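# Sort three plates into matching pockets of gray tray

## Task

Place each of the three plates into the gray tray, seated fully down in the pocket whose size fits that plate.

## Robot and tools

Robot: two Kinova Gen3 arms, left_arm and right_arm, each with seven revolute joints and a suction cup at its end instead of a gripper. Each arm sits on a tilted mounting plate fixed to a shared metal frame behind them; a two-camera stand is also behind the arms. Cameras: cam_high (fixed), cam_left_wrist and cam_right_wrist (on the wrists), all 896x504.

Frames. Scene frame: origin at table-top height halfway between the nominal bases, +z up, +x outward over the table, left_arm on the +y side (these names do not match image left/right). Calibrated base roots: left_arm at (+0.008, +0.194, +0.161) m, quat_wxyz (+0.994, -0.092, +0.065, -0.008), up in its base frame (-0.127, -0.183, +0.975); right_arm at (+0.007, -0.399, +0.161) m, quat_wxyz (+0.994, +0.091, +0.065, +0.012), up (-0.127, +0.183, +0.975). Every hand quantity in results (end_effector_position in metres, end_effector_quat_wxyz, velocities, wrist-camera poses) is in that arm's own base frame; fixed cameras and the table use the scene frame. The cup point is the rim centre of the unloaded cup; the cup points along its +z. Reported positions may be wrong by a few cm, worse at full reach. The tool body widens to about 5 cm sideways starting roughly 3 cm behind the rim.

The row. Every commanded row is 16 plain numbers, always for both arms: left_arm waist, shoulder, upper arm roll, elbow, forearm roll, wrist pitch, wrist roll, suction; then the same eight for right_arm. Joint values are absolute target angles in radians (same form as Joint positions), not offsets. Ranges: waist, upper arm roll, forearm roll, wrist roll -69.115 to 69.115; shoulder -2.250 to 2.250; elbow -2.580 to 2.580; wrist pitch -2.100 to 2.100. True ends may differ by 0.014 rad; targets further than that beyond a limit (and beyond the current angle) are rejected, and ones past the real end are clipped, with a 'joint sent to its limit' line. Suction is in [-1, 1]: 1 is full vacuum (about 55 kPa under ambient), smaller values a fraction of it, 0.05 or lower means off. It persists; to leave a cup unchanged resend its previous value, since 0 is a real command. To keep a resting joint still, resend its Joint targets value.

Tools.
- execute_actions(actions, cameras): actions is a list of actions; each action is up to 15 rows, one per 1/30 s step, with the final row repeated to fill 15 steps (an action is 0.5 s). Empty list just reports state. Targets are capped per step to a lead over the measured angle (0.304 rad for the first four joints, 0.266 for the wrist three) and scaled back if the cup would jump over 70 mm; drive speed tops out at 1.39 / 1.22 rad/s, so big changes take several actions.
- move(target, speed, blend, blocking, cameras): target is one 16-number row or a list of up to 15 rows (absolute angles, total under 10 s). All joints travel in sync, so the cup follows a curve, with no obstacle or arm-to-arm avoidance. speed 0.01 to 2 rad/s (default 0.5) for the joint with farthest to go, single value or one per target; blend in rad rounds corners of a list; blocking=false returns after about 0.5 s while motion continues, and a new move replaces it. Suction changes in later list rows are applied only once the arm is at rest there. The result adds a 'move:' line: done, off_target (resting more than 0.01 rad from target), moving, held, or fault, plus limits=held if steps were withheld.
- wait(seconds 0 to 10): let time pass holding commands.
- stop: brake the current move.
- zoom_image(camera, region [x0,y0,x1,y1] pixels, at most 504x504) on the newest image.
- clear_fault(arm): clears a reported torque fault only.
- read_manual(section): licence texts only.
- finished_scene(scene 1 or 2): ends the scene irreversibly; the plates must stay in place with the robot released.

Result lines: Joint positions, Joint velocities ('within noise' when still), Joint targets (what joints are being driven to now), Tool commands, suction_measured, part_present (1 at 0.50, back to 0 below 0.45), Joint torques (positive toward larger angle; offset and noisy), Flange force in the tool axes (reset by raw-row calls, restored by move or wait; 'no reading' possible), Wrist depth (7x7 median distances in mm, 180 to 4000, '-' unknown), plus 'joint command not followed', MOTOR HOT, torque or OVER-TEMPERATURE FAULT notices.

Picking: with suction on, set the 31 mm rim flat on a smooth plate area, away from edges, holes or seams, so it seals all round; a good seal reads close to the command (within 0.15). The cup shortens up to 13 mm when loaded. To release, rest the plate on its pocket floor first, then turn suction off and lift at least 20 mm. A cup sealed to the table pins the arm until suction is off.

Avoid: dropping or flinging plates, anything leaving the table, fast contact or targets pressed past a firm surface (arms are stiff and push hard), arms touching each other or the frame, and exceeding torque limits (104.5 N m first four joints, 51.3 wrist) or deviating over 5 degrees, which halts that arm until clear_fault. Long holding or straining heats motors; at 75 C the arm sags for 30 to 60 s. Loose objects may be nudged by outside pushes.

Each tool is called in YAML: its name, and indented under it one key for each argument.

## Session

execute_actions:
  actions: []

Scene clock: 0.00 s.
left_arm: end_effector_position=(+0.8306, -0.1948, +0.0425) suction_measured=0.01 part_present=0 end_effector_quat_wxyz=(+0.314, +0.874, +0.360, +0.093) | right_arm: end_effector_position=(+0.3001, +0.0531, +0.2231) suction_measured=0.00 part_present=0 end_effector_quat_wxyz=(-0.180, +0.580, +0.712, -0.353)
Joint positions: left_arm=[-0.081 1.595 1.376 0.348 -0.936 0.967 0.879] | right_arm=[-0.456 0.679 0.219 1.606 0 1.673 1.547]
Joint velocities: within noise
Joint torques (N m): no reading
Flange force (N): no reading
Wrist depth (mm): cam_left_wrist=[236 224 212 202 192 185 - / 252 237 224 215 206 196 - / 269 255 240 228 218 - 1051 / 296 276 259 243 1225 1159 1109 / 325 302 282 1400 1323 1234 1173 / 360 333 1656 1537 1427 1343 1268 / 398 1981 1802 1712 1570 1461 1380] | cam_right_wrist=[2669 2696 2665 345 343 804 781 / 2320 2316 2316 378 368 2423 817 / 2015 2051 2079 422 397 2178 873 / 1817 1831 1861 480 431 1896 939 / 1631 1679 1697 489 446 1687 1678 / 1504 1514 1552 1566 1581 1534 1565 / 1371 1411 1429 1452 1450 1320 1435]
Joint targets: left_arm=[-0.081 1.595 1.376 0.348 -0.936 0.967 0.879] | right_arm=[-0.456 0.679 0.219 1.606 0.000 1.673 1.547]
Tool commands: left_gripper/suction=+0.0 right_gripper/suction=+0.0

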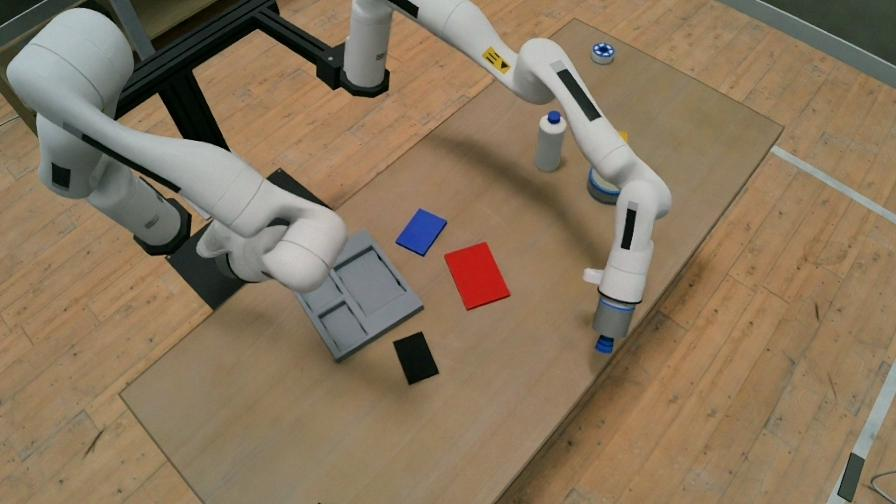

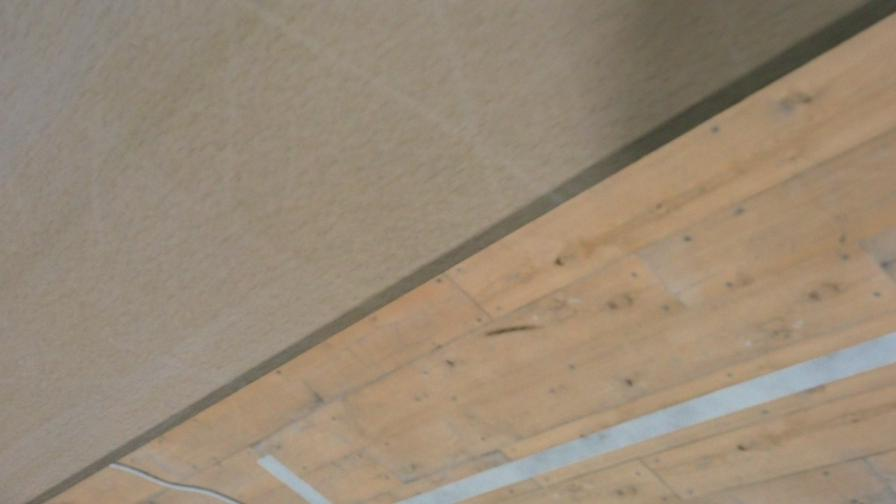

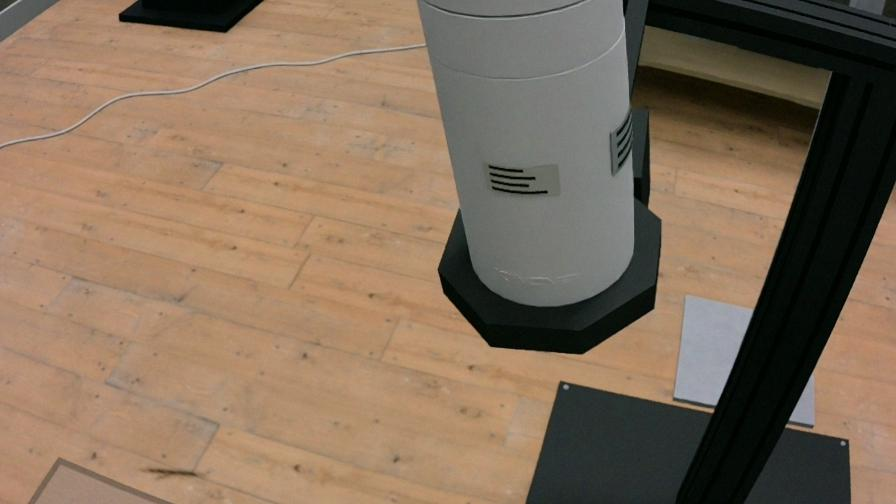

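move:
  target:
    - [-0.081,0.7,1.376,0.348,-0.936,0.967,0.879,0,-0.456,0.679,0.219,1.606,0.0,1.673,1.547,0]
    - [-0.5,0.7,0.4,0.8,0.0,0.926,1.6,0,-0.633,0.571,0,1.528,0.258,1.063,2.36,0]
  speed: 0.8
  cameras: ["cam_high","cam_right_wrist"]

Scene clock: 48.90 s.
left_arm: end_effector_position=(+0.7469, +0.1596, +0.4489) suction_measured=0.01 part_present=0 end_effector_quat_wxyz=(+0.327, +0.541, +0.748, +0.202) | right_arm: end_effector_position=(+0.4522, +0.2245, +0.2110) suction_measured=0.00 part_present=0 end_effector_quat_wxyz=(+0.065, +0.010, +0.994, -0.092)
Joint positions: left_arm=[-0.5 0.7 0.4 0.8 0 0.926 1.6] | right_arm=[-0.633 0.571 0 1.528 0.258 1.063 2.36]
Joint velocities: within noise
Joint torques (N m): left_arm=[1.56 -21.2 2.43 -7.91 -0.27 -1.08 -0.08] | right_arm=[-4.68 -14.54 -1.99 -4.81 -0.05 0.14 0.3]
Flange force (N): left_arm=[-1.1 -2.5 -0.6] | right_arm=[-3.4 -0.3 -1.8]
Wrist depth (mm): cam_left_wrist=[1834 1686 1568 1450 1353 1273 1227 / 1957 1779 1655 1559 1426 1336 1280 / 2092 1873 1720 1626 1474 1391 1329 / 2238 1613 1786 1743 1559 1476 1384 / 2319 1760 1614 1688 1644 1548 1441 / 1211 2279 1756 1568 1684 1626 1513 / 1246 1178 2271 1669 1820 1713 1577] | cam_right_wrist=[460 461 462 463 463 464 464 / 460 461 462 462 463 463 464 / 460 461 463 462 459 458 463 / 460 461 462 461 460 461 461 / 461 462 451 461 439 457 461 / 461 462 463 463 460 462 442 / 461 462 463 440 462 461 441]
Joint targets: left_arm=[-0.500 0.700 0.400 0.800 0.000 0.926 1.600] | right_arm=[-0.633 0.571 0.000 1.528 0.258 1.063 2.360]
move: done
Images, in order (width x height): cam_high 896x504, cam_right_wrist 896x504.

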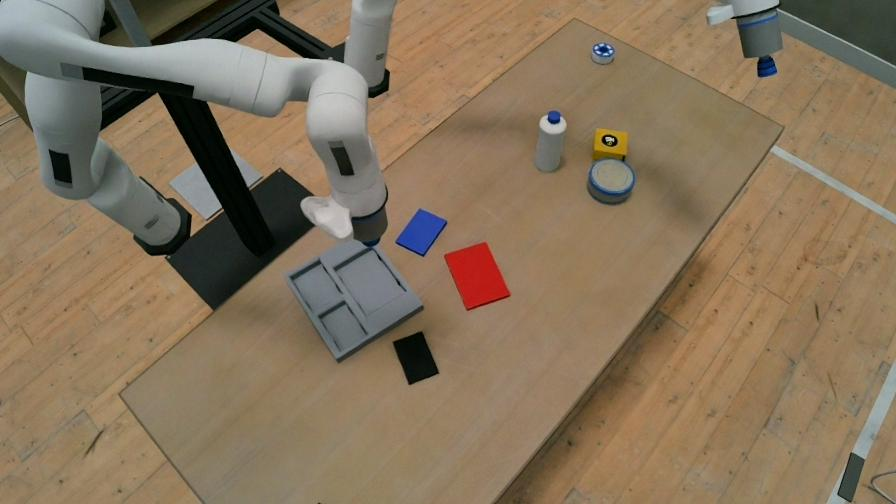

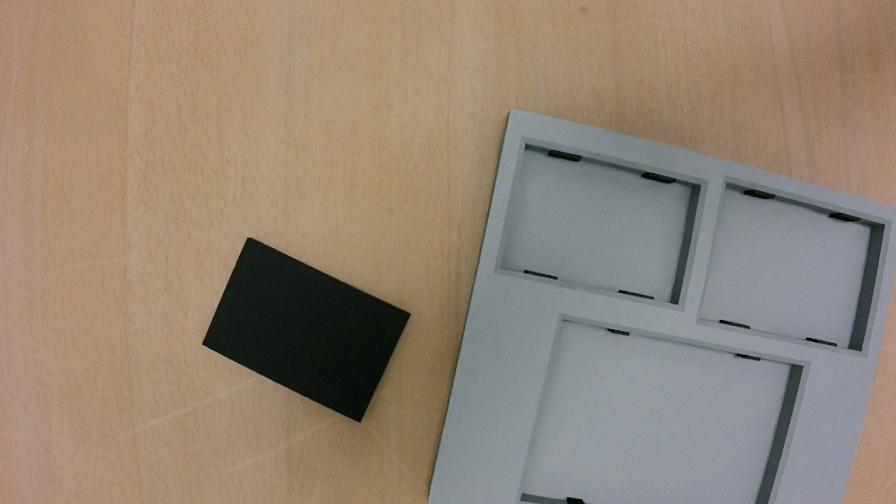

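move:
  target: [-0.5,0.7,0.4,0.8,0.0,0.926,1.6,0,-0.40676,1.67159,0,0.79449,0.3628,0.66247,1.98149,0]
  speed: 0.8
  cameras: ["cam_right_wrist"]

Scene clock: 70.97 s.
left_arm: end_effector_position=(+0.7469, +0.1596, +0.4489) suction_measured=0.01 part_present=0 end_effector_quat_wxyz=(+0.327, +0.541, +0.748, +0.202) | right_arm: end_effector_position=(+0.6183, +0.2045, -0.1416) suction_measured=0.00 part_present=0 end_effector_quat_wxyz=(+0.078, +0.200, +0.972, -0.093)
Joint positions: left_arm=[-0.5 0.7 0.4 0.8 0 0.926 1.6] | right_arm=[-0.458 1.427 -0.006 0.913 0.343 0.823 2.041]
Joint velocities: within noise
Joint torques (N m): left_arm=[1.51 -21.18 2.42 -7.86 -0.33 -1.08 -0.14] | right_arm=[29.27 23.45 21.91 -26.28 10.52 -27.32 -0.06]
Flange force (N): left_arm=[-1.3 -2.1 -0.5] | right_arm=[96.8 -64.7 -157.8]
Flange force when the fault began (N): right_arm=[140.3 -67.7 -238.0]
Wrist depth (mm): cam_left_wrist=[1815 1691 1591 1462 1351 1278 1235 / 1951 1774 1652 1541 1424 1328 1272 / 2044 1863 1725 1615 1506 1395 1323 / 2214 1625 1762 1705 1587 1481 1367 / 2303 1766 1627 1695 1649 1533 1457 / 1216 2307 1714 1573 1671 1651 1498 / 1234 1169 2302 1681 1840 1735 1596] | cam_right_wrist=[- - - - - - - / - - - - - - - / - - - - - - - / - - - - - - - / - - - - - - - / - - - - - - - / - - - - - - -]
Joint targets: left_arm=[-0.500 0.700 0.400 0.800 0.000 0.926 1.600] | right_arm=[-0.454 1.432 -0.003 0.910 0.345 0.817 2.041]
Tool commands: left_gripper/suction=+0.0 right_gripper/suction=+0.0
TORQUE FAULT: the wrist pitch of the right arm strayed more than 5 degrees from its planned motion, and that arm stopped. A torque fault puts only its own arm into a fault stop. That arm's remaining commands of this call were not run. That arm may still press on what stopped it. That arm is still stopped at the end of this call. While its stop runs, that arm, its gripper or tool too, takes no new command.
CLEAR FAULT: the right arm stays stopped (ARMSTATE_IN_FAULT) until you call clear_fault(arm="right_arm").
TORQUE WARNING: the torque sensor of the wrist pitch of the right arm reached its warning level (29.4 N m).
move: fault (right_arm); right_arm: the shoulder is farthest, 0.245 rad from its target
Images, in order (width x height): cam_right_wrist 896x504.

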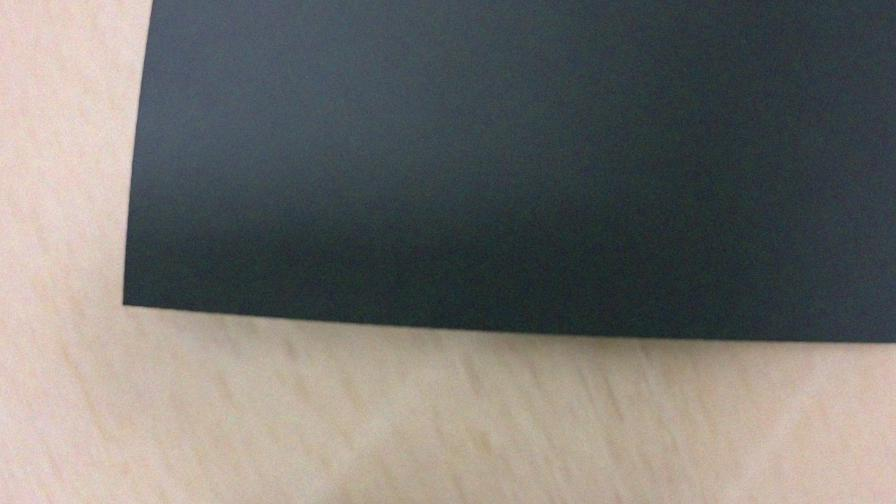

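clear_fault:
  arm: "right_arm"
  cameras: []

move:
  target: [-0.5,0.7,0.4,0.8,0.0,0.926,1.6,0,-0.50,1.25,0,1.04,0.338,0.81,2.08,0]
  speed: 0.3
  cameras: ["cam_right_wrist","cam_high"]

Scene clock: 83.07 s.
left_arm: end_effector_position=(+0.7469, +0.1596, +0.4489) suction_measured=0.01 part_present=0 end_effector_quat_wxyz=(+0.327, +0.541, +0.748, +0.202) | right_arm: end_effector_position=(+0.6183, +0.2045, -0.1416) suction_measured=0.00 part_present=0 end_effector_quat_wxyz=(+0.078, +0.200, +0.972, -0.093)
Joint positions: left_arm=[-0.5 0.7 0.4 0.8 0 0.926 1.6] | right_arm=[-0.458 1.427 -0.006 0.913 0.343 0.823 2.041]
Joint velocities: within noise
Joint torques (N m): left_arm=[1.57 -21.24 2.45 -7.9 -0.29 -1.08 -0.06] | right_arm=[29.25 23.45 21.88 -26.27 10.5 -27.32 -0.06]
Flange force (N): left_arm=[-1.1 -2.3 -0.5] | right_arm=[96.8 -64.8 -157.7]
Wrist depth (mm): cam_left_wrist=[1839 1673 1572 1459 1370 1265 1224 / 1939 1794 1662 1536 1431 1327 1268 / 2092 1873 1735 1632 1486 1387 1302 / 2229 1615 1744 1707 1571 1476 1364 / 2305 1765 1632 1724 1634 1547 1458 / 1197 2304 1740 1560 1695 1652 1519 / 1243 1183 2273 1669 1829 1731 1590] | cam_right_wrist=[- - - - - - - / - - - - - - - / - - - - - - - / - - - - - - - / - - - - - - - / - - - - - - - / - - - - - - -]
Joint targets: left_arm=[-0.500 0.700 0.400 0.800 0.000 0.926 1.600] | right_arm=[-0.454 1.432 -0.003 0.910 0.345 0.817 2.041]
Tool commands: left_gripper/suction=+0.0 right_gripper/suction=+0.0
TORQUE FAULT, CONTINUED: the right arm's stop, for the torque fault of the wrist pitch that an earlier result reported, is over. The call counts as one of the actions that you can send in this scene. That arm's target is now where it stood when the stop ended, not its last command. That arm is left with its suction number unchanged and accepts commands again: back off and push less far.
CLEAR FAULT: your call cleared the right arm's torque fault.
No camera images: "cameras" was empty.

Scene clock: 84.03 s.
left_arm: end_effector_position=(+0.7469, +0.1596, +0.4489) suction_measured=0.01 part_present=0 end_effector_quat_wxyz=(+0.327, +0.541, +0.748, +0.202) | right_arm: end_effector_position=(+0.6184, +0.2339, -0.0572) suction_measured=0.00 part_present=0 end_effector_quat_wxyz=(+0.102, +0.164, +0.978, -0.074)
Joint positions: left_arm=[-0.5 0.7 0.4 0.8 0 0.926 1.6] | right_arm=[-0.5 1.25 0 1.04 0.338 0.81 2.08]
Joint velocities: within noise
Joint torques (N m): left_arm=[1.51 -21.17 2.41 -7.93 -0.35 -1.06 -0.11] | right_arm=[-5.99 -20.83 -1.54 -3.95 -0.04 0.1 0.29]
Flange force (N): left_arm=[-1.2 -2.7 -0.6] | right_arm=[-3.8 1.9 -0.1]
Wrist depth (mm): cam_left_wrist=[1826 1684 1583 1471 1355 1286 1228 / 1959 1774 1659 1530 1429 1327 1264 / 2056 1853 1724 1615 1502 1391 1318 / 2228 1604 1785 1716 1574 1462 1378 / 2297 1762 1622 1694 1660 1521 1458 / 1203 2343 1713 1566 1681 1631 1500 / 1240 1171 2292 1655 1848 1718 1592] | cam_right_wrist=[182 181 181 - - - - / 182 182 181 - - - - / 183 182 181 - - - - / 183 183 181 180 - - - / 184 183 182 181 180 - - / 184 183 182 181 181 - - / 185 184 183 182 181 180 -]
Joint targets: left_arm=[-0.500 0.700 0.400 0.800 0.000 0.926 1.600] | right_arm=[-0.500 1.250 0.000 1.040 0.338 0.810 2.080]
move: done
Images, in order (width x height): cam_high 896x504, cam_right_wrist 896x504.

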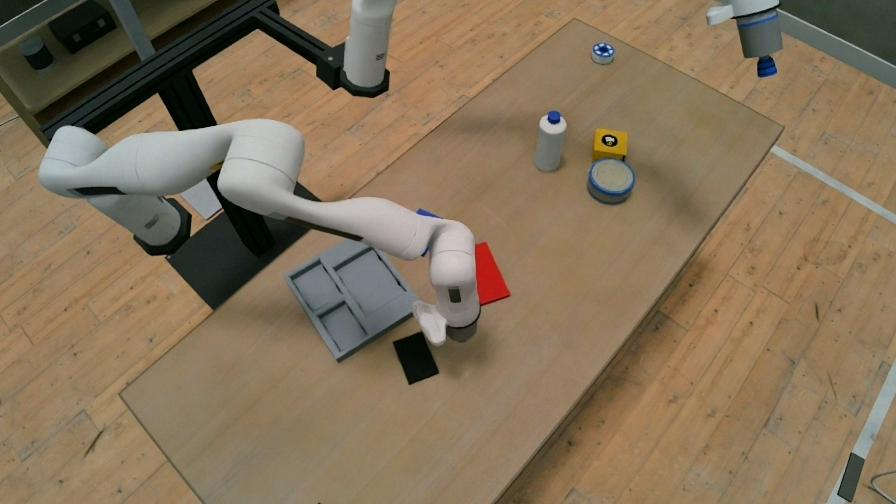

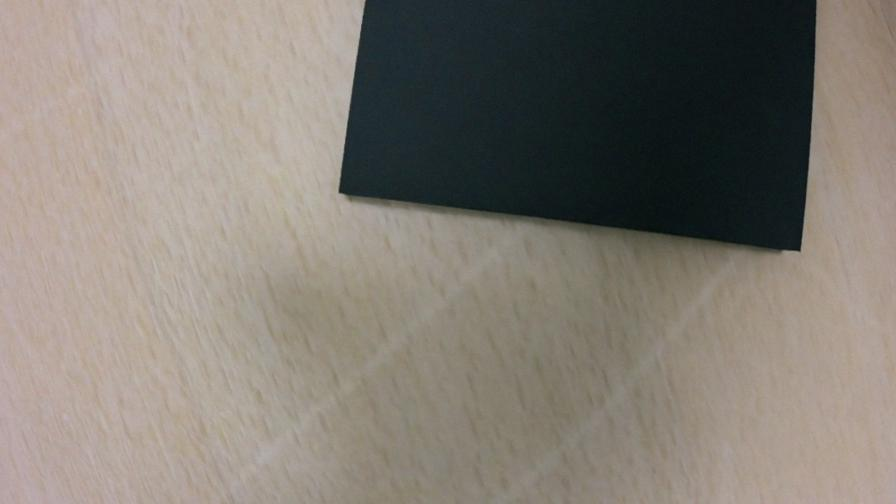

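move:
  target: [-0.5,0.7,0.4,0.8,0.0,0.926,1.6,0,-0.48991,1.16937,0,1.20735,0.32507,0.76509,1.9488,0]
  speed: 0.5
  cameras: ["cam_right_wrist"]

Scene clock: 100.87 s.
left_arm: end_effector_position=(+0.7469, +0.1596, +0.4489) suction_measured=0.01 part_present=0 end_effector_quat_wxyz=(+0.327, +0.541, +0.748, +0.202) | right_arm: end_effector_position=(+0.5807, +0.2122, -0.0470) suction_measured=0.00 part_present=0 end_effector_quat_wxyz=(+0.083, +0.230, +0.967, -0.075)
Joint positions: left_arm=[-0.5 0.7 0.4 0.8 0 0.926 1.6] | right_arm=[-0.49 1.169 0 1.207 0.325 0.765 1.949]
Joint velocities: within noise
Joint torques (N m): left_arm=[1.59 -21.2 2.42 -7.92 -0.29 -1.09 -0.09] | right_arm=[-5.86 -19.93 -1.74 -3.51 -0.1 0.15 0.29]
Flange force (N): left_arm=[-1.1 -2.5 -0.7] | right_arm=[-3.4 1.7 -0.4]
Wrist depth (mm): cam_left_wrist=[1784 1668 1572 1461 1359 1274 1223 / 1943 1787 1643 1534 1418 1335 1254 / 2083 1883 1708 1613 1494 1398 1335 / 2169 1644 1793 1710 1575 1456 1369 / 2322 1775 1597 1720 1632 1550 1438 / 1190 2311 1743 1568 1662 1638 1536 / 1250 1169 2258 1678 1819 1720 1591] | cam_right_wrist=[191 192 192 192 193 193 - / 191 191 181 182 182 193 - / 192 192 182 182 182 193 - / 192 192 182 182 182 193 189 / 192 192 182 182 182 193 192 / 192 192 192 193 193 193 193 / 192 192 193 193 193 193 194]
Joint targets: left_arm=[-0.500 0.700 0.400 0.800 0.000 0.926 1.600] | right_arm=[-0.490 1.169 0.000 1.207 0.325 0.765 1.949]
move: done
Images, in order (width x height): cam_right_wrist 896x504.

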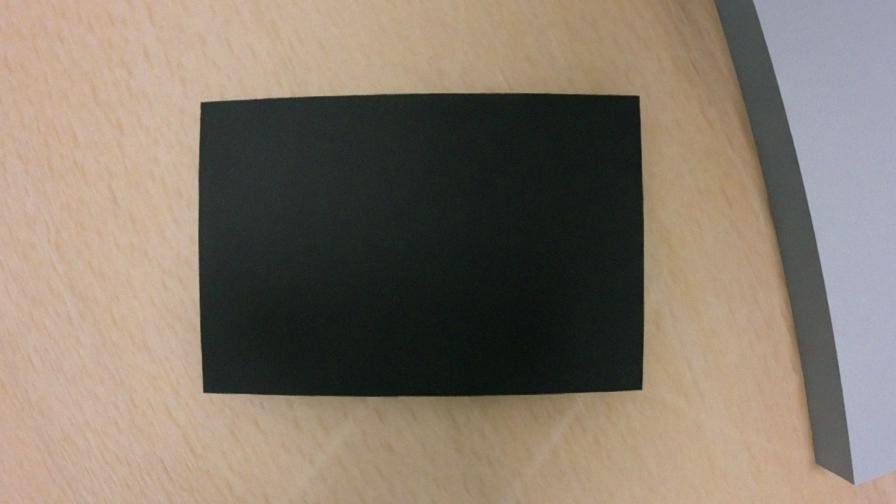

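zoom_image:
  camera: "cam_right_wrist"
  region: [170, 80, 674, 410]

Scaled by 1.000.

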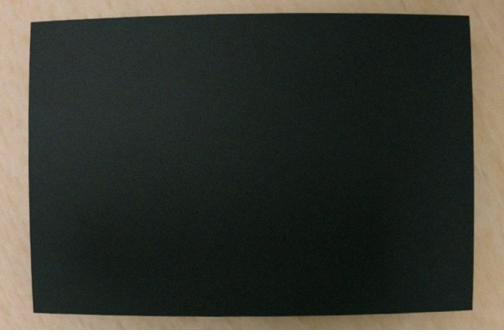

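move:
  target:
    - [-0.5,0.7,0.4,0.8,0.0,0.926,1.6,0,-0.4079,1.1912,0,1.35475,0.40414,0.58871,1.92947,1]
    - [-0.5,0.7,0.4,0.8,0.0,0.926,1.6,0,-0.39907,1.23852,0,1.32915,0.41794,0.56682,1.92178,1]
  speed: [0.5,0.06]
  cameras: ["cam_right_wrist"]

wait:
  seconds: 0.4
  cameras: []

Scene clock: 148.83 s.
left_arm: end_effector_position=(+0.7469, +0.1596, +0.4489) suction_measured=0.01 part_present=0 end_effector_quat_wxyz=(+0.327, +0.541, +0.748, +0.202) | right_arm: end_effector_position=(+0.5686, +0.1475, -0.1113) suction_measured=0.40 part_present=0 end_effector_quat_wxyz=(+0.083, +0.230, +0.967, -0.075)
Joint positions: left_arm=[-0.5 0.7 0.4 0.8 0 0.926 1.6] | right_arm=[-0.399 1.238 0 1.329 0.418 0.567 1.922]
Joint velocities: within noise
Joint torques (N m): left_arm=[1.55 -21.18 2.37 -7.88 -0.36 -1.03 -0.09] | right_arm=[-5.64 -19.63 -1.79 -2.41 -0.1 0.13 0.27]
Flange force (N): left_arm=[-1.0 -2.6 -0.6] | right_arm=[-3.5 1.3 0.7]
Wrist depth (mm): cam_left_wrist=[1828 1665 1566 1459 1361 1270 1217 / 1954 1799 1670 1520 1424 1334 1265 / 2093 1876 1730 1626 1503 1388 1337 / 2241 1618 1778 1692 1575 1462 1379 / 2314 1709 1653 1692 1623 1543 1441 / 1213 2266 1734 1579 1681 1646 1504 / 1247 1181 2232 1684 1829 1722 1589] | cam_right_wrist=[- - - - - - - / - - - - - - - / - - - - - - - / - - - - - - - / - - - - - - - / - - - - - - - / - - - - - - -]
Joint targets: left_arm=[-0.500 0.700 0.400 0.800 0.000 0.926 1.600] | right_arm=[-0.399 1.239 0.000 1.329 0.418 0.567 1.922]
move: done
Images, in order (width x height): cam_right_wrist 896x504.

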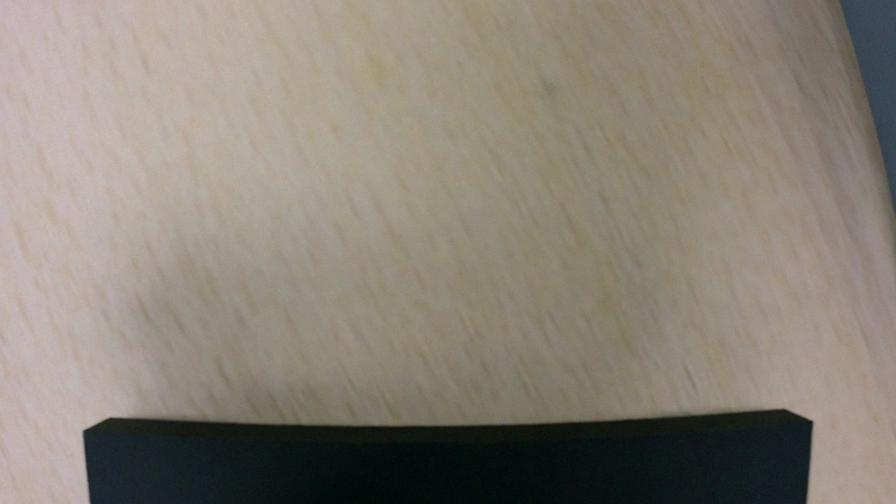

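Scene clock: 149.23 s.
left_arm: end_effector_position=(+0.7469, +0.1596, +0.4489) suction_measured=0.01 part_present=0 end_effector_quat_wxyz=(+0.327, +0.541, +0.748, +0.202) | right_arm: end_effector_position=(+0.5686, +0.1475, -0.1114) suction_measured=0.99 part_present=1 end_effector_quat_wxyz=(+0.083, +0.230, +0.967, -0.075)
Joint positions: left_arm=[-0.5 0.7 0.4 0.8 0 0.926 1.6] | right_arm=[-0.399 1.239 0 1.329 0.418 0.567 1.922]
Joint velocities: within noise
Joint torques (N m): left_arm=[1.52 -21.17 2.42 -7.95 -0.31 -1.11 -0.1] | right_arm=[-5.65 -19.65 -1.77 -2.43 -0.1 0.13 0.3]
Flange force (N): left_arm=[-1.2 -2.7 -0.7] | right_arm=[-3.4 1.3 0.7]
Wrist depth (mm): cam_left_wrist=[1817 1683 1565 1452 1365 1279 1221 / 1952 1754 1638 1519 1446 1331 1276 / 2049 1901 1739 1615 1497 1391 1325 / 2226 1599 1753 1703 1560 1464 1393 / 2287 1749 1586 1689 1659 1522 1443 / 1198 2298 1714 1551 1695 1643 1490 / 1244 1180 2320 1672 1858 1741 1594] | cam_right_wrist=[- - - - - - - / - - - - - - - / - - - - - - - / - - - - - - - / - - - - - - - / - - - - - - - / - - - - - - -]
Joint targets: left_arm=[-0.500 0.700 0.400 0.800 0.000 0.926 1.600] | right_arm=[-0.399 1.239 0.000 1.329 0.418 0.567 1.922]
Tool commands: left_gripper/suction=+0.0 right_gripper/suction=+1.0
wait: 0.40 s; at rest by 0.17 s
No camera images: "cameras" was empty.

Lift via z=.03, ~.06, then to survey.

move:
  target:
    - [-0.5,0.7,0.4,0.8,0.0,0.926,1.6,0,-0.4079,1.1912,0,1.35475,0.40414,0.58871,1.92947,1]
    - [-0.5,0.7,0.4,0.8,0.0,0.926,1.6,0,-0.4199,1.127,0,1.3895,0.3855,0.6185,1.9399,1]
    - [-0.5,0.7,0.4,0.8,0.0,0.926,1.6,0,-0.57358,0.97494,0,1.8749,0.68343,0.36026,1.66925,1]
  speed: [0.15,0.3,0.6]
  blend: [0.01,0.05,0]
  cameras: ["cam_right_wrist"]

Scene clock: 156.27 s.
left_arm: end_effector_position=(+0.7469, +0.1596, +0.4489) suction_measured=0.01 part_present=0 end_effector_quat_wxyz=(+0.327, +0.541, +0.748, +0.202) | right_arm: end_effector_position=(+0.4172, +0.1668, -0.0496) suction_measured=0.99 part_present=1 end_effector_quat_wxyz=(+0.075, +0.123, +0.986, -0.083)
Joint positions: left_arm=[-0.5 0.7 0.4 0.8 0 0.926 1.6] | right_arm=[-0.574 0.975 0 1.875 0.683 0.36 1.669]
Joint velocities: within noise
Joint torques (N m): left_arm=[1.54 -21.19 2.39 -7.94 -0.3 -1.08 -0.11] | right_arm=[-4.84 -15.9 -1.81 -0.5 -0.1 0.13 0.3]
Flange force (N): left_arm=[-1.1 -2.7 -0.7] | right_arm=[-4.4 1.3 0.5]
Wrist depth (mm): cam_left_wrist=[1810 1674 1586 1475 1370 1272 1225 / 1925 1773 1644 1547 1417 1337 1258 / 2102 1885 1727 1623 1497 1392 1313 / 2215 1602 1765 1690 1553 1454 1358 / 2307 1764 1630 1691 1627 1549 1434 / 1198 2275 1737 1584 1677 1642 1515 / 1240 1189 2271 1641 1829 1752 1606] | cam_right_wrist=[201 202 - - - 203 203 / 201 201 199 199 200 185 200 / 201 202 199 199 200 197 200 / 202 201 199 199 200 186 200 / 202 202 199 200 200 187 200 / 202 202 183 187 183 180 184 / - - - - - - -]
Joint targets: left_arm=[-0.500 0.700 0.400 0.800 0.000 0.926 1.600] | right_arm=[-0.574 0.975 0.000 1.875 0.683 0.360 1.669]
move: done; blend cut to 0.0321 rad at target 2
Images, in order (width x height): cam_right_wrist 896x504.

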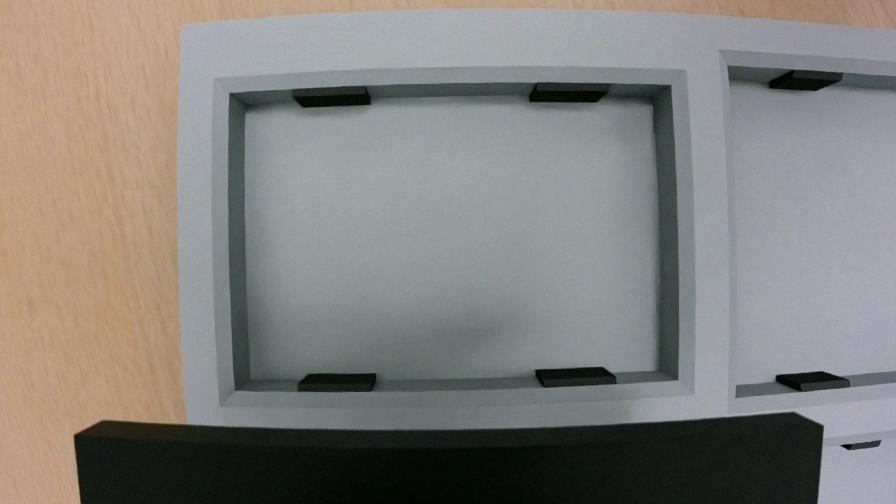

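move:
  target: [-0.5,0.7,0.4,0.8,0.0,0.926,1.6,0,-0.4511,1.06965,0,1.96922,1.28091,0.23169,1.18388,1]
  speed: 0.6
  cameras: ["cam_right_wrist"]

Scene clock: 188.30 s.
left_arm: end_effector_position=(+0.7469, +0.1596, +0.4489) suction_measured=0.01 part_present=0 end_effector_quat_wxyz=(+0.327, +0.541, +0.748, +0.202) | right_arm: end_effector_position=(+0.4072, +0.1024, -0.0952) suction_measured=0.96 part_present=1 end_effector_quat_wxyz=(+0.074, +0.118, +0.987, -0.084)
Joint positions: left_arm=[-0.5 0.7 0.4 0.8 0 0.926 1.6] | right_arm=[-0.451 1.07 0 1.969 1.281 0.232 1.184]
Joint velocities: within noise
Joint torques (N m): left_arm=[1.49 -21.16 2.41 -7.93 -0.29 -1.09 -0.1] | right_arm=[-4.72 -15.52 -1.76 0.64 -0.09 0.15 0.3]
Flange force (N): left_arm=[-1.3 -2.6 -0.6] | right_arm=no reading
Wrist depth (mm): cam_left_wrist=[1806 1688 1578 1459 1365 1278 1243 / 1941 1775 1653 1533 1436 1334 1268 / 2084 1898 1733 1606 1535 1403 1312 / 2205 1585 1771 1709 1566 1470 1385 / 2287 1753 1610 1704 1641 1539 1461 / 1185 2346 1720 1564 1685 1641 1525 / 1252 1175 2252 1666 1832 1727 1614] | cam_right_wrist=[- - - - - - - / - - - - - - - / - - - - - - - / - - - - - - - / - - - - - - - / - - - - - - - / - - - - - - -]
Joint targets: left_arm=[-0.500 0.700 0.400 0.800 0.000 0.926 1.600] | right_arm=[-0.451 1.070 0.000 1.969 1.281 0.232 1.184]
move: done
Images, in order (width x height): cam_right_wrist 896x504.

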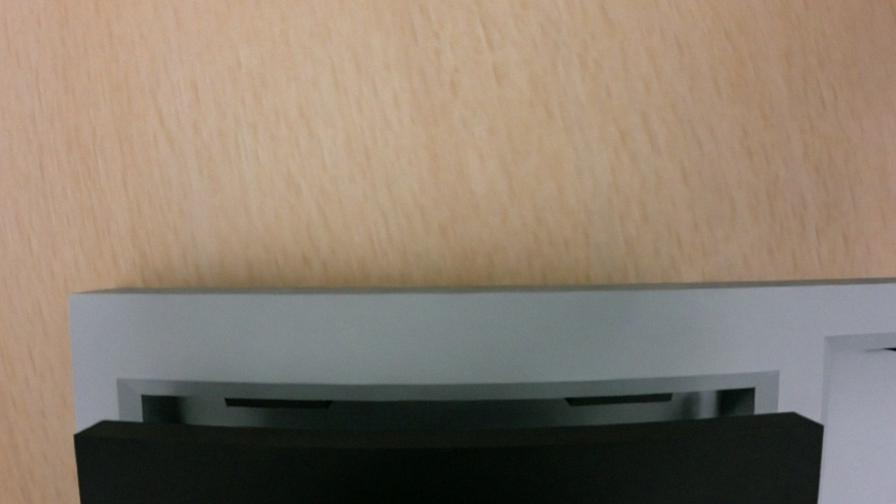

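move:
  target:
    - [-0.5,0.7,0.4,0.8,0.0,0.926,1.6,0,-0.438,1.12971,0,1.94193,1.43126,0.22358,1.04295,1]
  speed: 0.1
  cameras: ["cam_right_wrist"]

Scene clock: 198.33 s.
left_arm: end_effector_position=(+0.7469, +0.1596, +0.4489) suction_measured=0.01 part_present=0 end_effector_quat_wxyz=(+0.327, +0.541, +0.748, +0.202) | right_arm: end_effector_position=(+0.4103, +0.0980, -0.1186) suction_measured=0.99 part_present=1 end_effector_quat_wxyz=(+0.074, +0.118, +0.987, -0.084)
Joint positions: left_arm=[-0.5 0.7 0.4 0.8 0 0.926 1.6] | right_arm=[-0.438 1.13 0 1.942 1.431 0.224 1.043]
Joint velocities: within noise
Joint torques (N m): left_arm=[1.52 -21.17 2.35 -7.93 -0.29 -1.08 -0.1] | right_arm=[-4.64 -15.16 -1.59 0.92 -0.07 0.13 0.26]
Flange force (N): left_arm=[-1.2 -2.6 -0.7] | right_arm=no reading
Wrist depth (mm): cam_left_wrist=[1809 1693 1571 1444 1376 1273 1249 / 1936 1790 1655 1529 1420 1338 1247 / 2049 1880 1717 1599 1484 1388 1332 / 2220 1625 1787 1703 1565 1460 1368 / 2346 1768 1616 1691 1622 1536 1442 / 1208 2325 1724 1559 1691 1620 1519 / 1237 1188 2253 1688 1821 1748 1624] | cam_right_wrist=[- - - - - - - / - - - - - - - / - - - - - - - / - - - - - - - / - - - - - - - / - - - - - - - / - - - - - - -]
Joint targets: left_arm=[-0.500 0.700 0.400 0.800 0.000 0.926 1.600] | right_arm=[-0.438 1.130 0.000 1.942 1.431 0.224 1.043]
move: done
Images, in order (width x height): cam_right_wrist 896x504.

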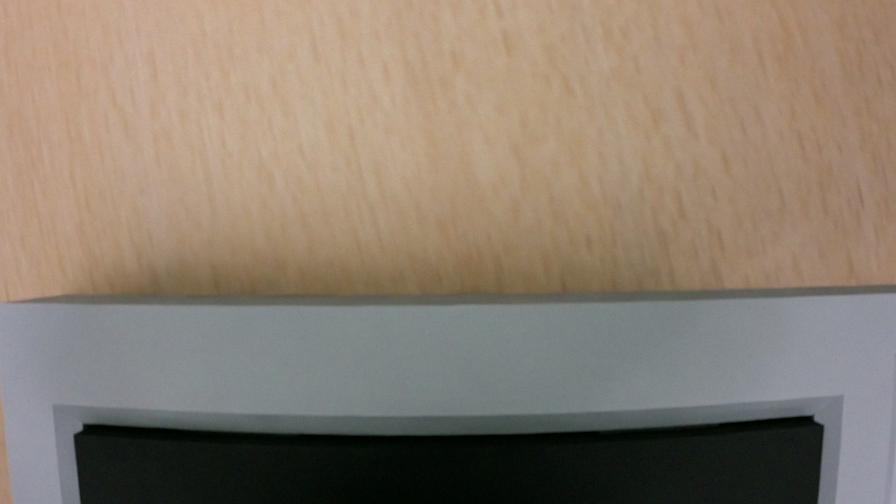

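move:
  target:
    - [-0.5,0.7,0.4,0.8,0.0,0.926,1.6,0,-0.43174,1.15826,0,1.92737,1.4988,0.22171,0.9801,1]
  speed: 0.05
  cameras: ["cam_right_wrist"]

Scene clock: 206.20 s.
left_arm: end_effector_position=(+0.7469, +0.1596, +0.4489) suction_measured=0.01 part_present=0 end_effector_quat_wxyz=(+0.327, +0.541, +0.748, +0.202) | right_arm: end_effector_position=(+0.4117, +0.0960, -0.1298) suction_measured=0.99 part_present=1 end_effector_quat_wxyz=(+0.074, +0.118, +0.987, -0.084)
Joint positions: left_arm=[-0.5 0.7 0.4 0.8 0 0.926 1.6] | right_arm=[-0.432 1.158 0 1.927 1.499 0.222 0.98]
Joint velocities: within noise
Joint torques (N m): left_arm=[1.5 -21.18 2.36 -7.93 -0.3 -1.08 -0.12] | right_arm=[-3.57 -10.28 -0.95 -1.06 0.12 0.01 0.29]
Flange force (N): left_arm=[-1.2 -2.6 -0.6] | right_arm=no reading
Wrist depth (mm): cam_left_wrist=[1848 1674 1565 1457 1378 1256 1224 / 1925 1769 1661 1525 1417 1345 1277 / 2062 1877 1740 1603 1499 1401 1320 / 2222 1634 1804 1692 1555 1478 1382 / 2296 1779 1628 1724 1635 1534 1450 / 1197 2302 1738 1554 1699 1623 1510 / 1249 1188 2210 1666 1864 1745 1601] | cam_right_wrist=[- - - - - - - / - - - - - - - / - - - - - - - / - - - - - - - / - - - - - - - / - - - - - - - / - - - - - - -]
Joint targets: left_arm=[-0.500 0.700 0.400 0.800 0.000 0.926 1.600] | right_arm=[-0.432 1.158 0.000 1.927 1.499 0.222 0.980]
move: done
Images, in order (width x height): cam_right_wrist 896x504.

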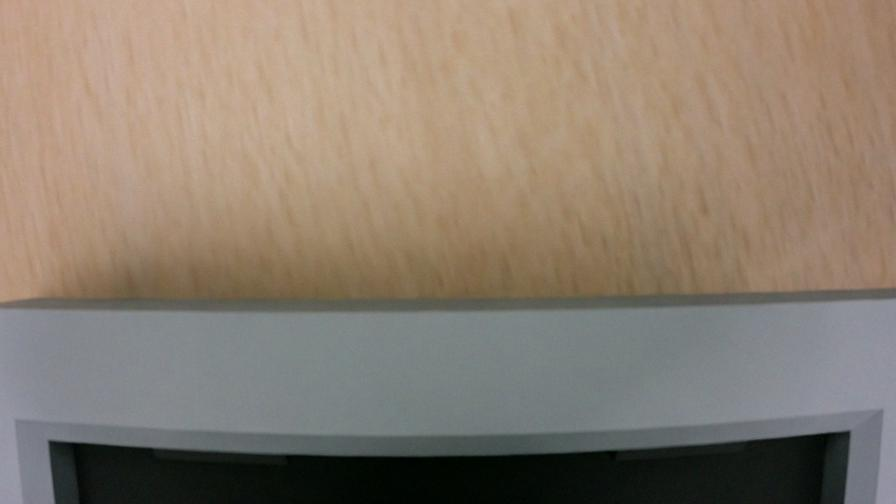

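move:
  target:
    - [-0.5,0.7,0.4,0.8,0.0,0.926,1.6,0,-0.43094,1.162,0,1.92547,1.5078,0.2215,0.9719,1]
  speed: 0.03
  cameras: []

move:
  target:
    - [-0.5,0.7,0.4,0.8,0.0,0.926,1.6,0,-0.43094,1.162,0,1.92547,1.5078,0.2215,0.9719,0]
  cameras: ["cam_right_wrist"]

Scene clock: 212.53 s.
left_arm: end_effector_position=(+0.7469, +0.1596, +0.4489) suction_measured=0.01 part_present=0 end_effector_quat_wxyz=(+0.327, +0.541, +0.748, +0.202) | right_arm: end_effector_position=(+0.4119, +0.0957, -0.1313) suction_measured=0.98 part_present=1 end_effector_quat_wxyz=(+0.074, +0.117, +0.987, -0.084)
Joint positions: left_arm=[-0.5 0.7 0.4 0.8 0 0.926 1.6] | right_arm=[-0.431 1.162 0 1.926 1.508 0.222 0.972]
Joint velocities: within noise
Joint torques (N m): left_arm=[1.53 -21.19 2.39 -7.96 -0.3 -1.07 -0.13] | right_arm=[-1.02 6.65 -0.12 -9.39 0.91 -1.13 0.31]
Flange force (N): left_arm=[-1.2 -2.9 -0.7] | right_arm=no reading
Wrist depth (mm): cam_left_wrist=[1787 1684 1557 1459 1347 1284 1233 / 1923 1773 1636 1527 1422 1339 1278 / 2069 1873 1736 1607 1476 1391 1320 / 2247 1634 1794 1688 1568 1480 1381 / 2316 1774 1618 1716 1624 1536 1432 / 1190 2299 1754 1560 1673 1642 1512 / 1242 1179 2249 1687 1838 1716 1598] | cam_right_wrist=[- - - - - - - / - - - - - - - / - - - - - - - / - - - - - - - / - - - - - - - / - - - - - - - / - - - - - - -]
Joint targets: left_arm=[-0.500 0.700 0.400 0.800 0.000 0.926 1.600] | right_arm=[-0.431 1.162 0.000 1.925 1.508 0.222 0.972]
move: done
No camera images: "cameras" was empty.

Scene clock: 213.03 s.
left_arm: end_effector_position=(+0.7469, +0.1596, +0.4489) suction_measured=0.01 part_present=0 end_effector_quat_wxyz=(+0.327, +0.541, +0.748, +0.202) | right_arm: end_effector_position=(+0.4119, +0.0957, -0.1313) suction_measured=0.00 part_present=0 end_effector_quat_wxyz=(+0.074, +0.117, +0.987, -0.084)
Joint positions: left_arm=[-0.5 0.7 0.4 0.8 0 0.926 1.6] | right_arm=[-0.431 1.162 0 1.925 1.508 0.222 0.972]
Joint velocities: within noise
Joint torques (N m): left_arm=[1.49 -21.21 2.32 -7.89 -0.31 -1.05 -0.15] | right_arm=[-0.02 10.35 0.63 -10.09 1 -1.13 0.29]
Flange force (N): left_arm=[-1.3 -2.4 -0.5] | right_arm=no reading
Wrist depth (mm): cam_left_wrist=[1835 1686 1583 1443 1363 1286 1232 / 1972 1784 1639 1532 1427 1339 1251 / 2055 1902 1729 1601 1462 1395 1327 / 2207 1611 1766 1709 1558 1452 1383 / 2324 1751 1644 1679 1644 1548 1449 / 1204 2279 1725 1563 1662 1653 1521 / 1232 1179 2266 1680 1854 1722 1587] | cam_right_wrist=[- - - - - - - / - - - - - - - / - - - - - - - / - - - - - - - / - - - - - - - / - - - - - - - / - - - - - - -]
Joint targets: left_arm=[-0.500 0.700 0.400 0.800 0.000 0.926 1.600] | right_arm=[-0.431 1.162 0.000 1.925 1.508 0.222 0.972]
move: done
Images, in order (width x height): cam_right_wrist 896x504.

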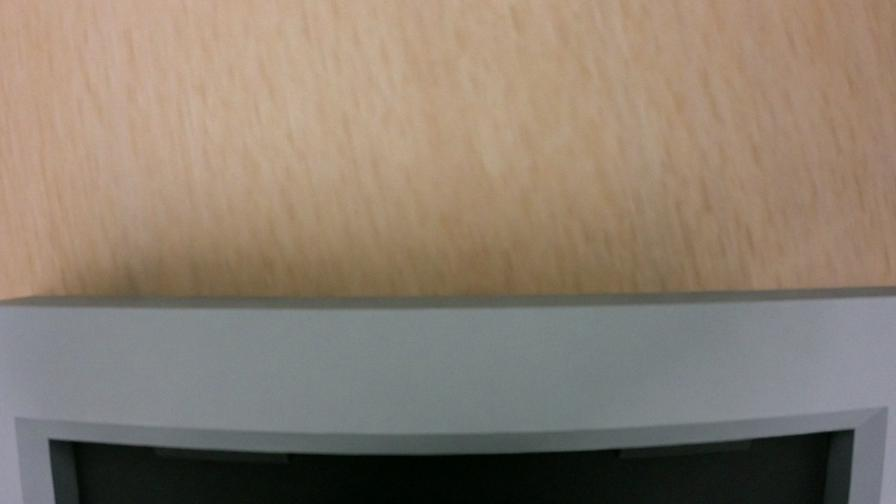

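move:
  target:
    - [-0.5,0.7,0.4,0.8,0.0,0.926,1.6,0,-0.438,1.12971,0,1.94193,1.43126,0.22358,1.04295,0]
    - [-0.5,0.7,0.4,0.8,0.0,0.926,1.6,0,-0.4511,1.06965,0,1.96922,1.28091,0.23169,1.18388,0]
    - [-0.5,0.7,0.4,0.8,0.0,0.926,1.6,0,-0.57358,0.97494,0,1.8749,0.68343,0.36026,1.66925,0]
    - [-0.5,0.7,0.4,0.8,0.0,0.926,1.6,0,-0.86412,0.85787,0,1.33058,0.25462,1.02587,2.11291,0]
  speed: [0.15,0.3,0.8,0.8]
  blend: [0.01,0.05,0.2,0]
  cameras: ["cam_right_wrist"]

Scene clock: 233.60 s.
left_arm: end_effector_position=(+0.7469, +0.1596, +0.4489) suction_measured=0.01 part_present=0 end_effector_quat_wxyz=(+0.327, +0.541, +0.748, +0.202) | right_arm: end_effector_position=(+0.4271, +0.3702, +0.1085) suction_measured=0.00 part_present=0 end_effector_quat_wxyz=(+0.065, +0.012, +0.994, -0.091)
Joint positions: left_arm=[-0.5 0.7 0.4 0.8 0 0.926 1.6] | right_arm=[-0.864 0.858 0 1.331 0.255 1.026 2.113]
Joint velocities: within noise
Joint torques (N m): left_arm=[1.5 -21.21 2.37 -7.93 -0.34 -1.09 -0.11] | right_arm=[-5.41 -17.52 -1.88 -4.72 -0.06 0.14 0.3]
Flange force (N): left_arm=[-1.2 -2.5 -0.6] | right_arm=[-3.5 0.9 -1.5]
Wrist depth (mm): cam_left_wrist=[1842 1702 1581 1469 1358 1276 1229 / 1915 1779 1656 1547 1438 1337 1268 / 2070 1871 1738 1644 1493 1381 1321 / 2231 1604 1756 1725 1580 1480 1381 / 2285 1733 1619 1687 1627 1535 1434 / 1201 2296 1719 1555 1664 1622 1517 / 1233 1184 2258 1675 1847 1728 1630] | cam_right_wrist=[390 391 392 369 390 389 370 / 391 392 392 389 390 391 371 / 391 391 392 389 390 391 371 / 391 392 392 393 393 391 371 / 391 392 393 393 393 394 394 / 392 381 381 393 384 394 394 / 393 381 381 393 383 383 395]
Joint targets: left_arm=[-0.500 0.700 0.400 0.800 0.000 0.926 1.600] | right_arm=[-0.864 0.858 0.000 1.331 0.255 1.026 2.113]
move: done
Images, in order (width x height): cam_right_wrist 896x504.

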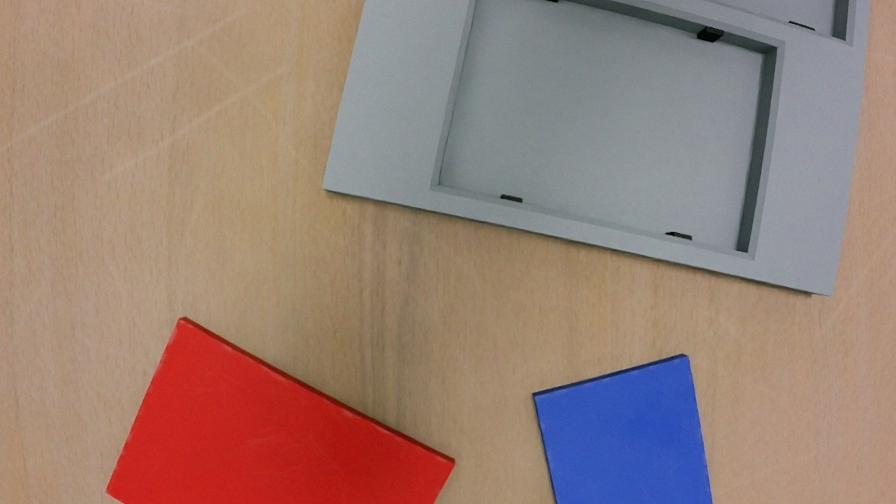

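move:
  target:
    - [-0.5,0.7,0.4,0.8,0.0,0.926,1.6,0,-0.89253,1.24829,0,1.24164,0.3217,0.74214,0.62435,0]
  speed: 0.8
  cameras: ["cam_right_wrist"]

Scene clock: 262.23 s.
left_arm: end_effector_position=(+0.7469, +0.1596, +0.4489) suction_measured=0.01 part_present=0 end_effector_quat_wxyz=(+0.327, +0.541, +0.748, +0.202) | right_arm: end_effector_position=(+0.4245, +0.3931, -0.1012) suction_measured=0.00 part_present=0 end_effector_quat_wxyz=(+0.108, +0.631, +0.767, -0.030)
Joint positions: left_arm=[-0.5 0.7 0.4 0.8 0 0.926 1.6] | right_arm=[-0.893 1.248 0 1.242 0.322 0.742 0.624]
Joint velocities: within noise
Joint torques (N m): left_arm=[1.53 -21.19 2.5 -7.89 -0.29 -1.08 -0.07] | right_arm=[-5.71 -19.83 -1.77 -3.4 -0.11 0.16 0.29]
Flange force (N): left_arm=[-1.2 -2.3 -0.5] | right_arm=[0.8 3.6 -0.3]
Wrist depth (mm): cam_left_wrist=[1864 1663 1584 1476 1366 1276 1230 / 1916 1759 1687 1523 1426 1332 1264 / 2045 1883 1739 1599 1487 1392 1334 / 2186 1603 1786 1719 1583 1459 1408 / 2333 1765 1609 1710 1642 1529 1438 / 1200 2325 1724 1559 1667 1643 1525 / 1253 1179 2301 1694 1852 1702 1608] | cam_right_wrist=[191 192 192 192 193 193 194 / 191 192 182 182 182 193 194 / 192 192 182 182 182 194 194 / 191 192 182 182 182 194 194 / 192 192 182 182 183 183 194 / 192 192 182 182 183 194 194 / 192 192 192 193 193 194 194]
Joint targets: left_arm=[-0.500 0.700 0.400 0.800 0.000 0.926 1.600] | right_arm=[-0.893 1.248 0.000 1.242 0.322 0.742 0.624]
move: done
Images, in order (width x height): cam_right_wrist 896x504.

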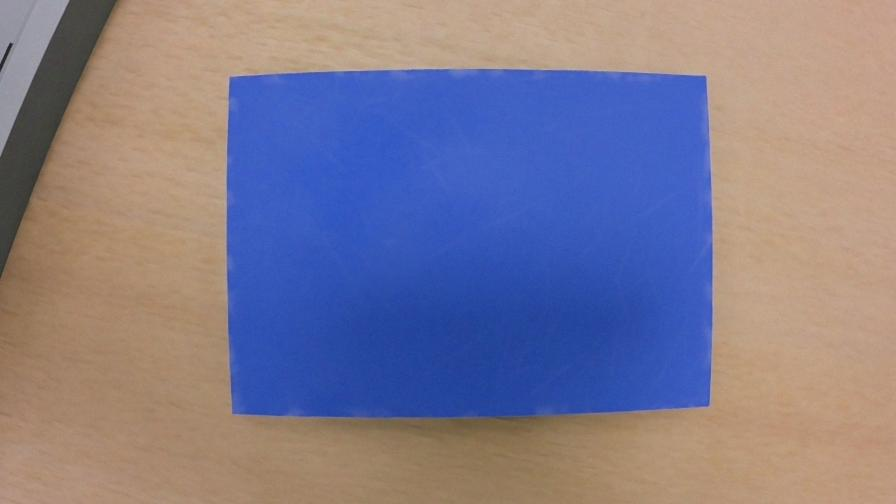

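move:
  target:
    - [-0.5,0.7,0.4,0.8,0.0,0.926,1.6,0,-0.94674,1.30725,0,1.37121,0.39615,0.57538,0.47239,1]
    - [-0.5,0.7,0.4,0.8,0.0,0.926,1.6,0,-0.93791,1.35475,0,1.34565,0.41213,0.55366,0.4629,1]
  speed: [0.5,0.06]
  cameras: ["cam_right_wrist"]

wait:
  seconds: 0.4
  cameras: []

Scene clock: 286.43 s.
left_arm: end_effector_position=(+0.7469, +0.1596, +0.4489) suction_measured=0.01 part_present=0 end_effector_quat_wxyz=(+0.327, +0.541, +0.748, +0.202) | right_arm: end_effector_position=(+0.3777, +0.3745, -0.1787) suction_measured=0.38 part_present=0 end_effector_quat_wxyz=(+0.108, +0.631, +0.767, -0.031)
Joint positions: left_arm=[-0.5 0.7 0.4 0.8 0 0.926 1.6] | right_arm=[-0.938 1.355 0 1.346 0.412 0.554 0.463]
Joint velocities: within noise
Joint torques (N m): left_arm=[1.56 -21.23 2.35 -7.98 -0.29 -1.07 -0.09] | right_arm=[-5.6 -19.7 -1.8 -2.34 -0.13 0.13 0.28]
Flange force (N): left_arm=[-1.0 -2.9 -0.6] | right_arm=[0.9 3.8 1.0]
Wrist depth (mm): cam_left_wrist=[1850 1668 1566 1467 1368 1275 1216 / 1925 1791 1659 1524 1430 1332 1258 / 2097 1902 1711 1610 1513 1408 1320 / 2240 1613 1757 1714 1560 1470 1384 / 2305 1767 1618 1685 1662 1530 1433 / 1197 2255 1748 1589 1689 1636 1515 / 1234 1180 2330 1647 1823 1743 1595] | cam_right_wrist=[- - - - - - - / - - - - - - - / - - - - - - - / - - - - - - - / - - - - - - - / - - - - - - - / - - - - - - -]
Joint targets: left_arm=[-0.500 0.700 0.400 0.800 0.000 0.926 1.600] | right_arm=[-0.938 1.355 0.000 1.346 0.412 0.554 0.463]
move: done
Images, in order (width x height): cam_right_wrist 896x504.

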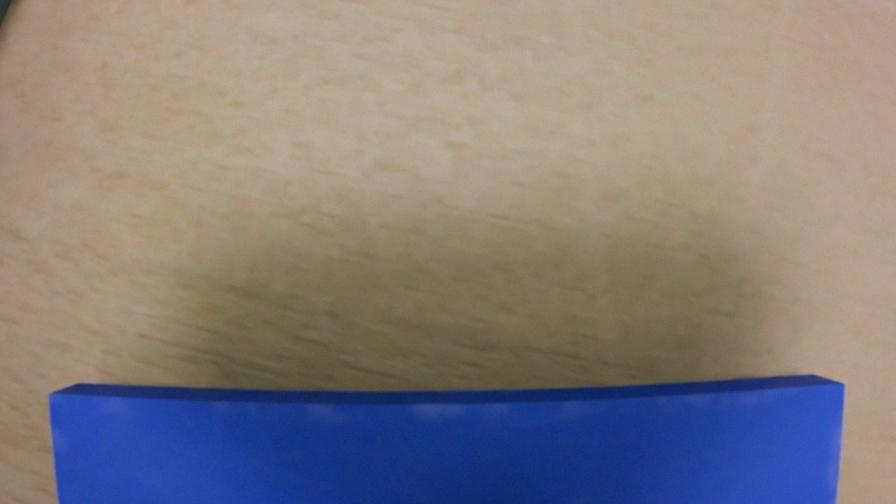

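Scene clock: 286.83 s.
left_arm: end_effector_position=(+0.7469, +0.1596, +0.4489) suction_measured=0.01 part_present=0 end_effector_quat_wxyz=(+0.327, +0.541, +0.748, +0.202) | right_arm: end_effector_position=(+0.3777, +0.3744, -0.1787) suction_measured=0.98 part_present=1 end_effector_quat_wxyz=(+0.108, +0.631, +0.767, -0.031)
Joint positions: left_arm=[-0.5 0.7 0.4 0.8 0 0.926 1.6] | right_arm=[-0.938 1.355 0 1.346 0.412 0.554 0.463]
Joint velocities: within noise
Joint torques (N m): left_arm=[1.53 -21.16 2.41 -7.92 -0.29 -1.1 -0.08] | right_arm=[-5.59 -19.67 -1.82 -2.34 -0.12 0.13 0.29]
Flange force (N): left_arm=[-1.1 -2.6 -0.7] | right_arm=[0.9 3.7 0.9]
Wrist depth (mm): cam_left_wrist=[1805 1652 1577 1454 1351 1287 1225 / 1949 1782 1690 1530 1425 1331 1263 / 2072 1848 1734 1588 1500 1378 1326 / 2245 1629 1812 1692 1563 1474 1383 / 2321 1767 1616 1710 1647 1557 1446 / 1201 2321 1712 1588 1685 1640 1513 / 1240 1191 2278 1671 1799 1760 1589] | cam_right_wrist=[- - - - - - - / - - - - - - - / - - - - - - - / - - - - - - - / - - - - - - - / - - - - - - - / - - - - - - -]
Joint targets: left_arm=[-0.500 0.700 0.400 0.800 0.000 0.926 1.600] | right_arm=[-0.938 1.355 0.000 1.346 0.412 0.554 0.463]
Tool commands: left_gripper/suction=+0.0 right_gripper/suction=+1.0
wait: 0.40 s; at rest by 0.17 s
No camera images: "cameras" was empty.

move:
  target:
    - [-0.5,0.7,0.4,0.8,0.0,0.926,1.6,0,-0.94674,1.30725,0,1.37121,0.39615,0.57538,0.47239,1]
    - [-0.5,0.7,0.4,0.8,0.0,0.926,1.6,0,-0.9632,1.2185,0,1.4187,0.363,0.62,0.492,1]
    - [-0.5,0.7,0.4,0.8,0.0,0.926,1.6,0,-0.7854,0.98939,0,2.11588,1.24129,0.23378,0.89229,1]
  speed: [0.15,0.3,0.6]
  blend: [0.01,0.05,0]
  cameras: ["cam_right_wrist"]

Scene clock: 314.77 s.
left_arm: end_effector_position=(+0.7469, +0.1596, +0.4489) suction_measured=0.01 part_present=0 end_effector_quat_wxyz=(+0.327, +0.541, +0.748, +0.202) | right_arm: end_effector_position=(+0.3095, +0.1890, -0.0678) suction_measured=1.00 part_present=1 end_effector_quat_wxyz=(+0.074, +0.112, +0.987, -0.084)
Joint positions: left_arm=[-0.5 0.7 0.4 0.8 0 0.926 1.6] | right_arm=[-0.785 0.989 0 2.116 1.241 0.234 0.892]
Joint velocities: within noise
Joint torques (N m): left_arm=[1.55 -21.21 2.38 -7.93 -0.33 -1.09 -0.07] | right_arm=[-4.52 -14.15 -1.74 0.68 -0.11 0.15 0.33]
Flange force (N): left_arm=[-1.0 -2.5 -0.6] | right_arm=no reading
Wrist depth (mm): cam_left_wrist=[1789 1659 1565 1463 1367 1274 1219 / 1877 1757 1654 1524 1437 1320 1259 / 2060 1869 1708 1609 1497 1394 1322 / 2194 1610 1754 1705 1616 1451 1378 / 2368 1718 1633 1698 1639 1566 1447 / 1199 2282 1724 1570 1650 1646 1522 / 1241 1188 2238 1684 1849 1717 1616] | cam_right_wrist=[- 201 202 202 202 203 203 / - 188 199 199 200 193 203 / 188 188 199 199 200 197 203 / 188 188 199 199 200 197 204 / 188 188 199 200 200 196 204 / - 188 199 199 200 196 203 / - - - - - - -]
Joint targets: left_arm=[-0.500 0.700 0.400 0.800 0.000 0.926 1.600] | right_arm=[-0.785 0.989 0.000 2.116 1.241 0.234 0.892]
move: done; blend cut to 0.0444 rad at target 2
Images, in order (width x height): cam_right_wrist 896x504.

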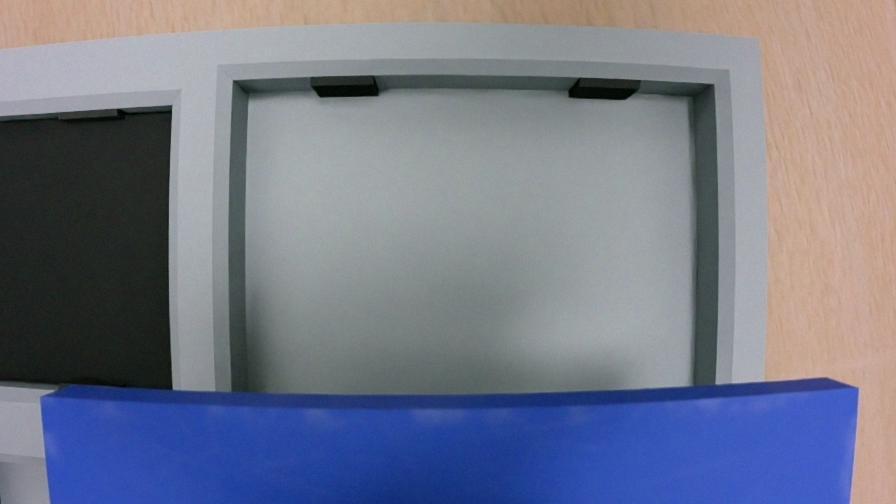

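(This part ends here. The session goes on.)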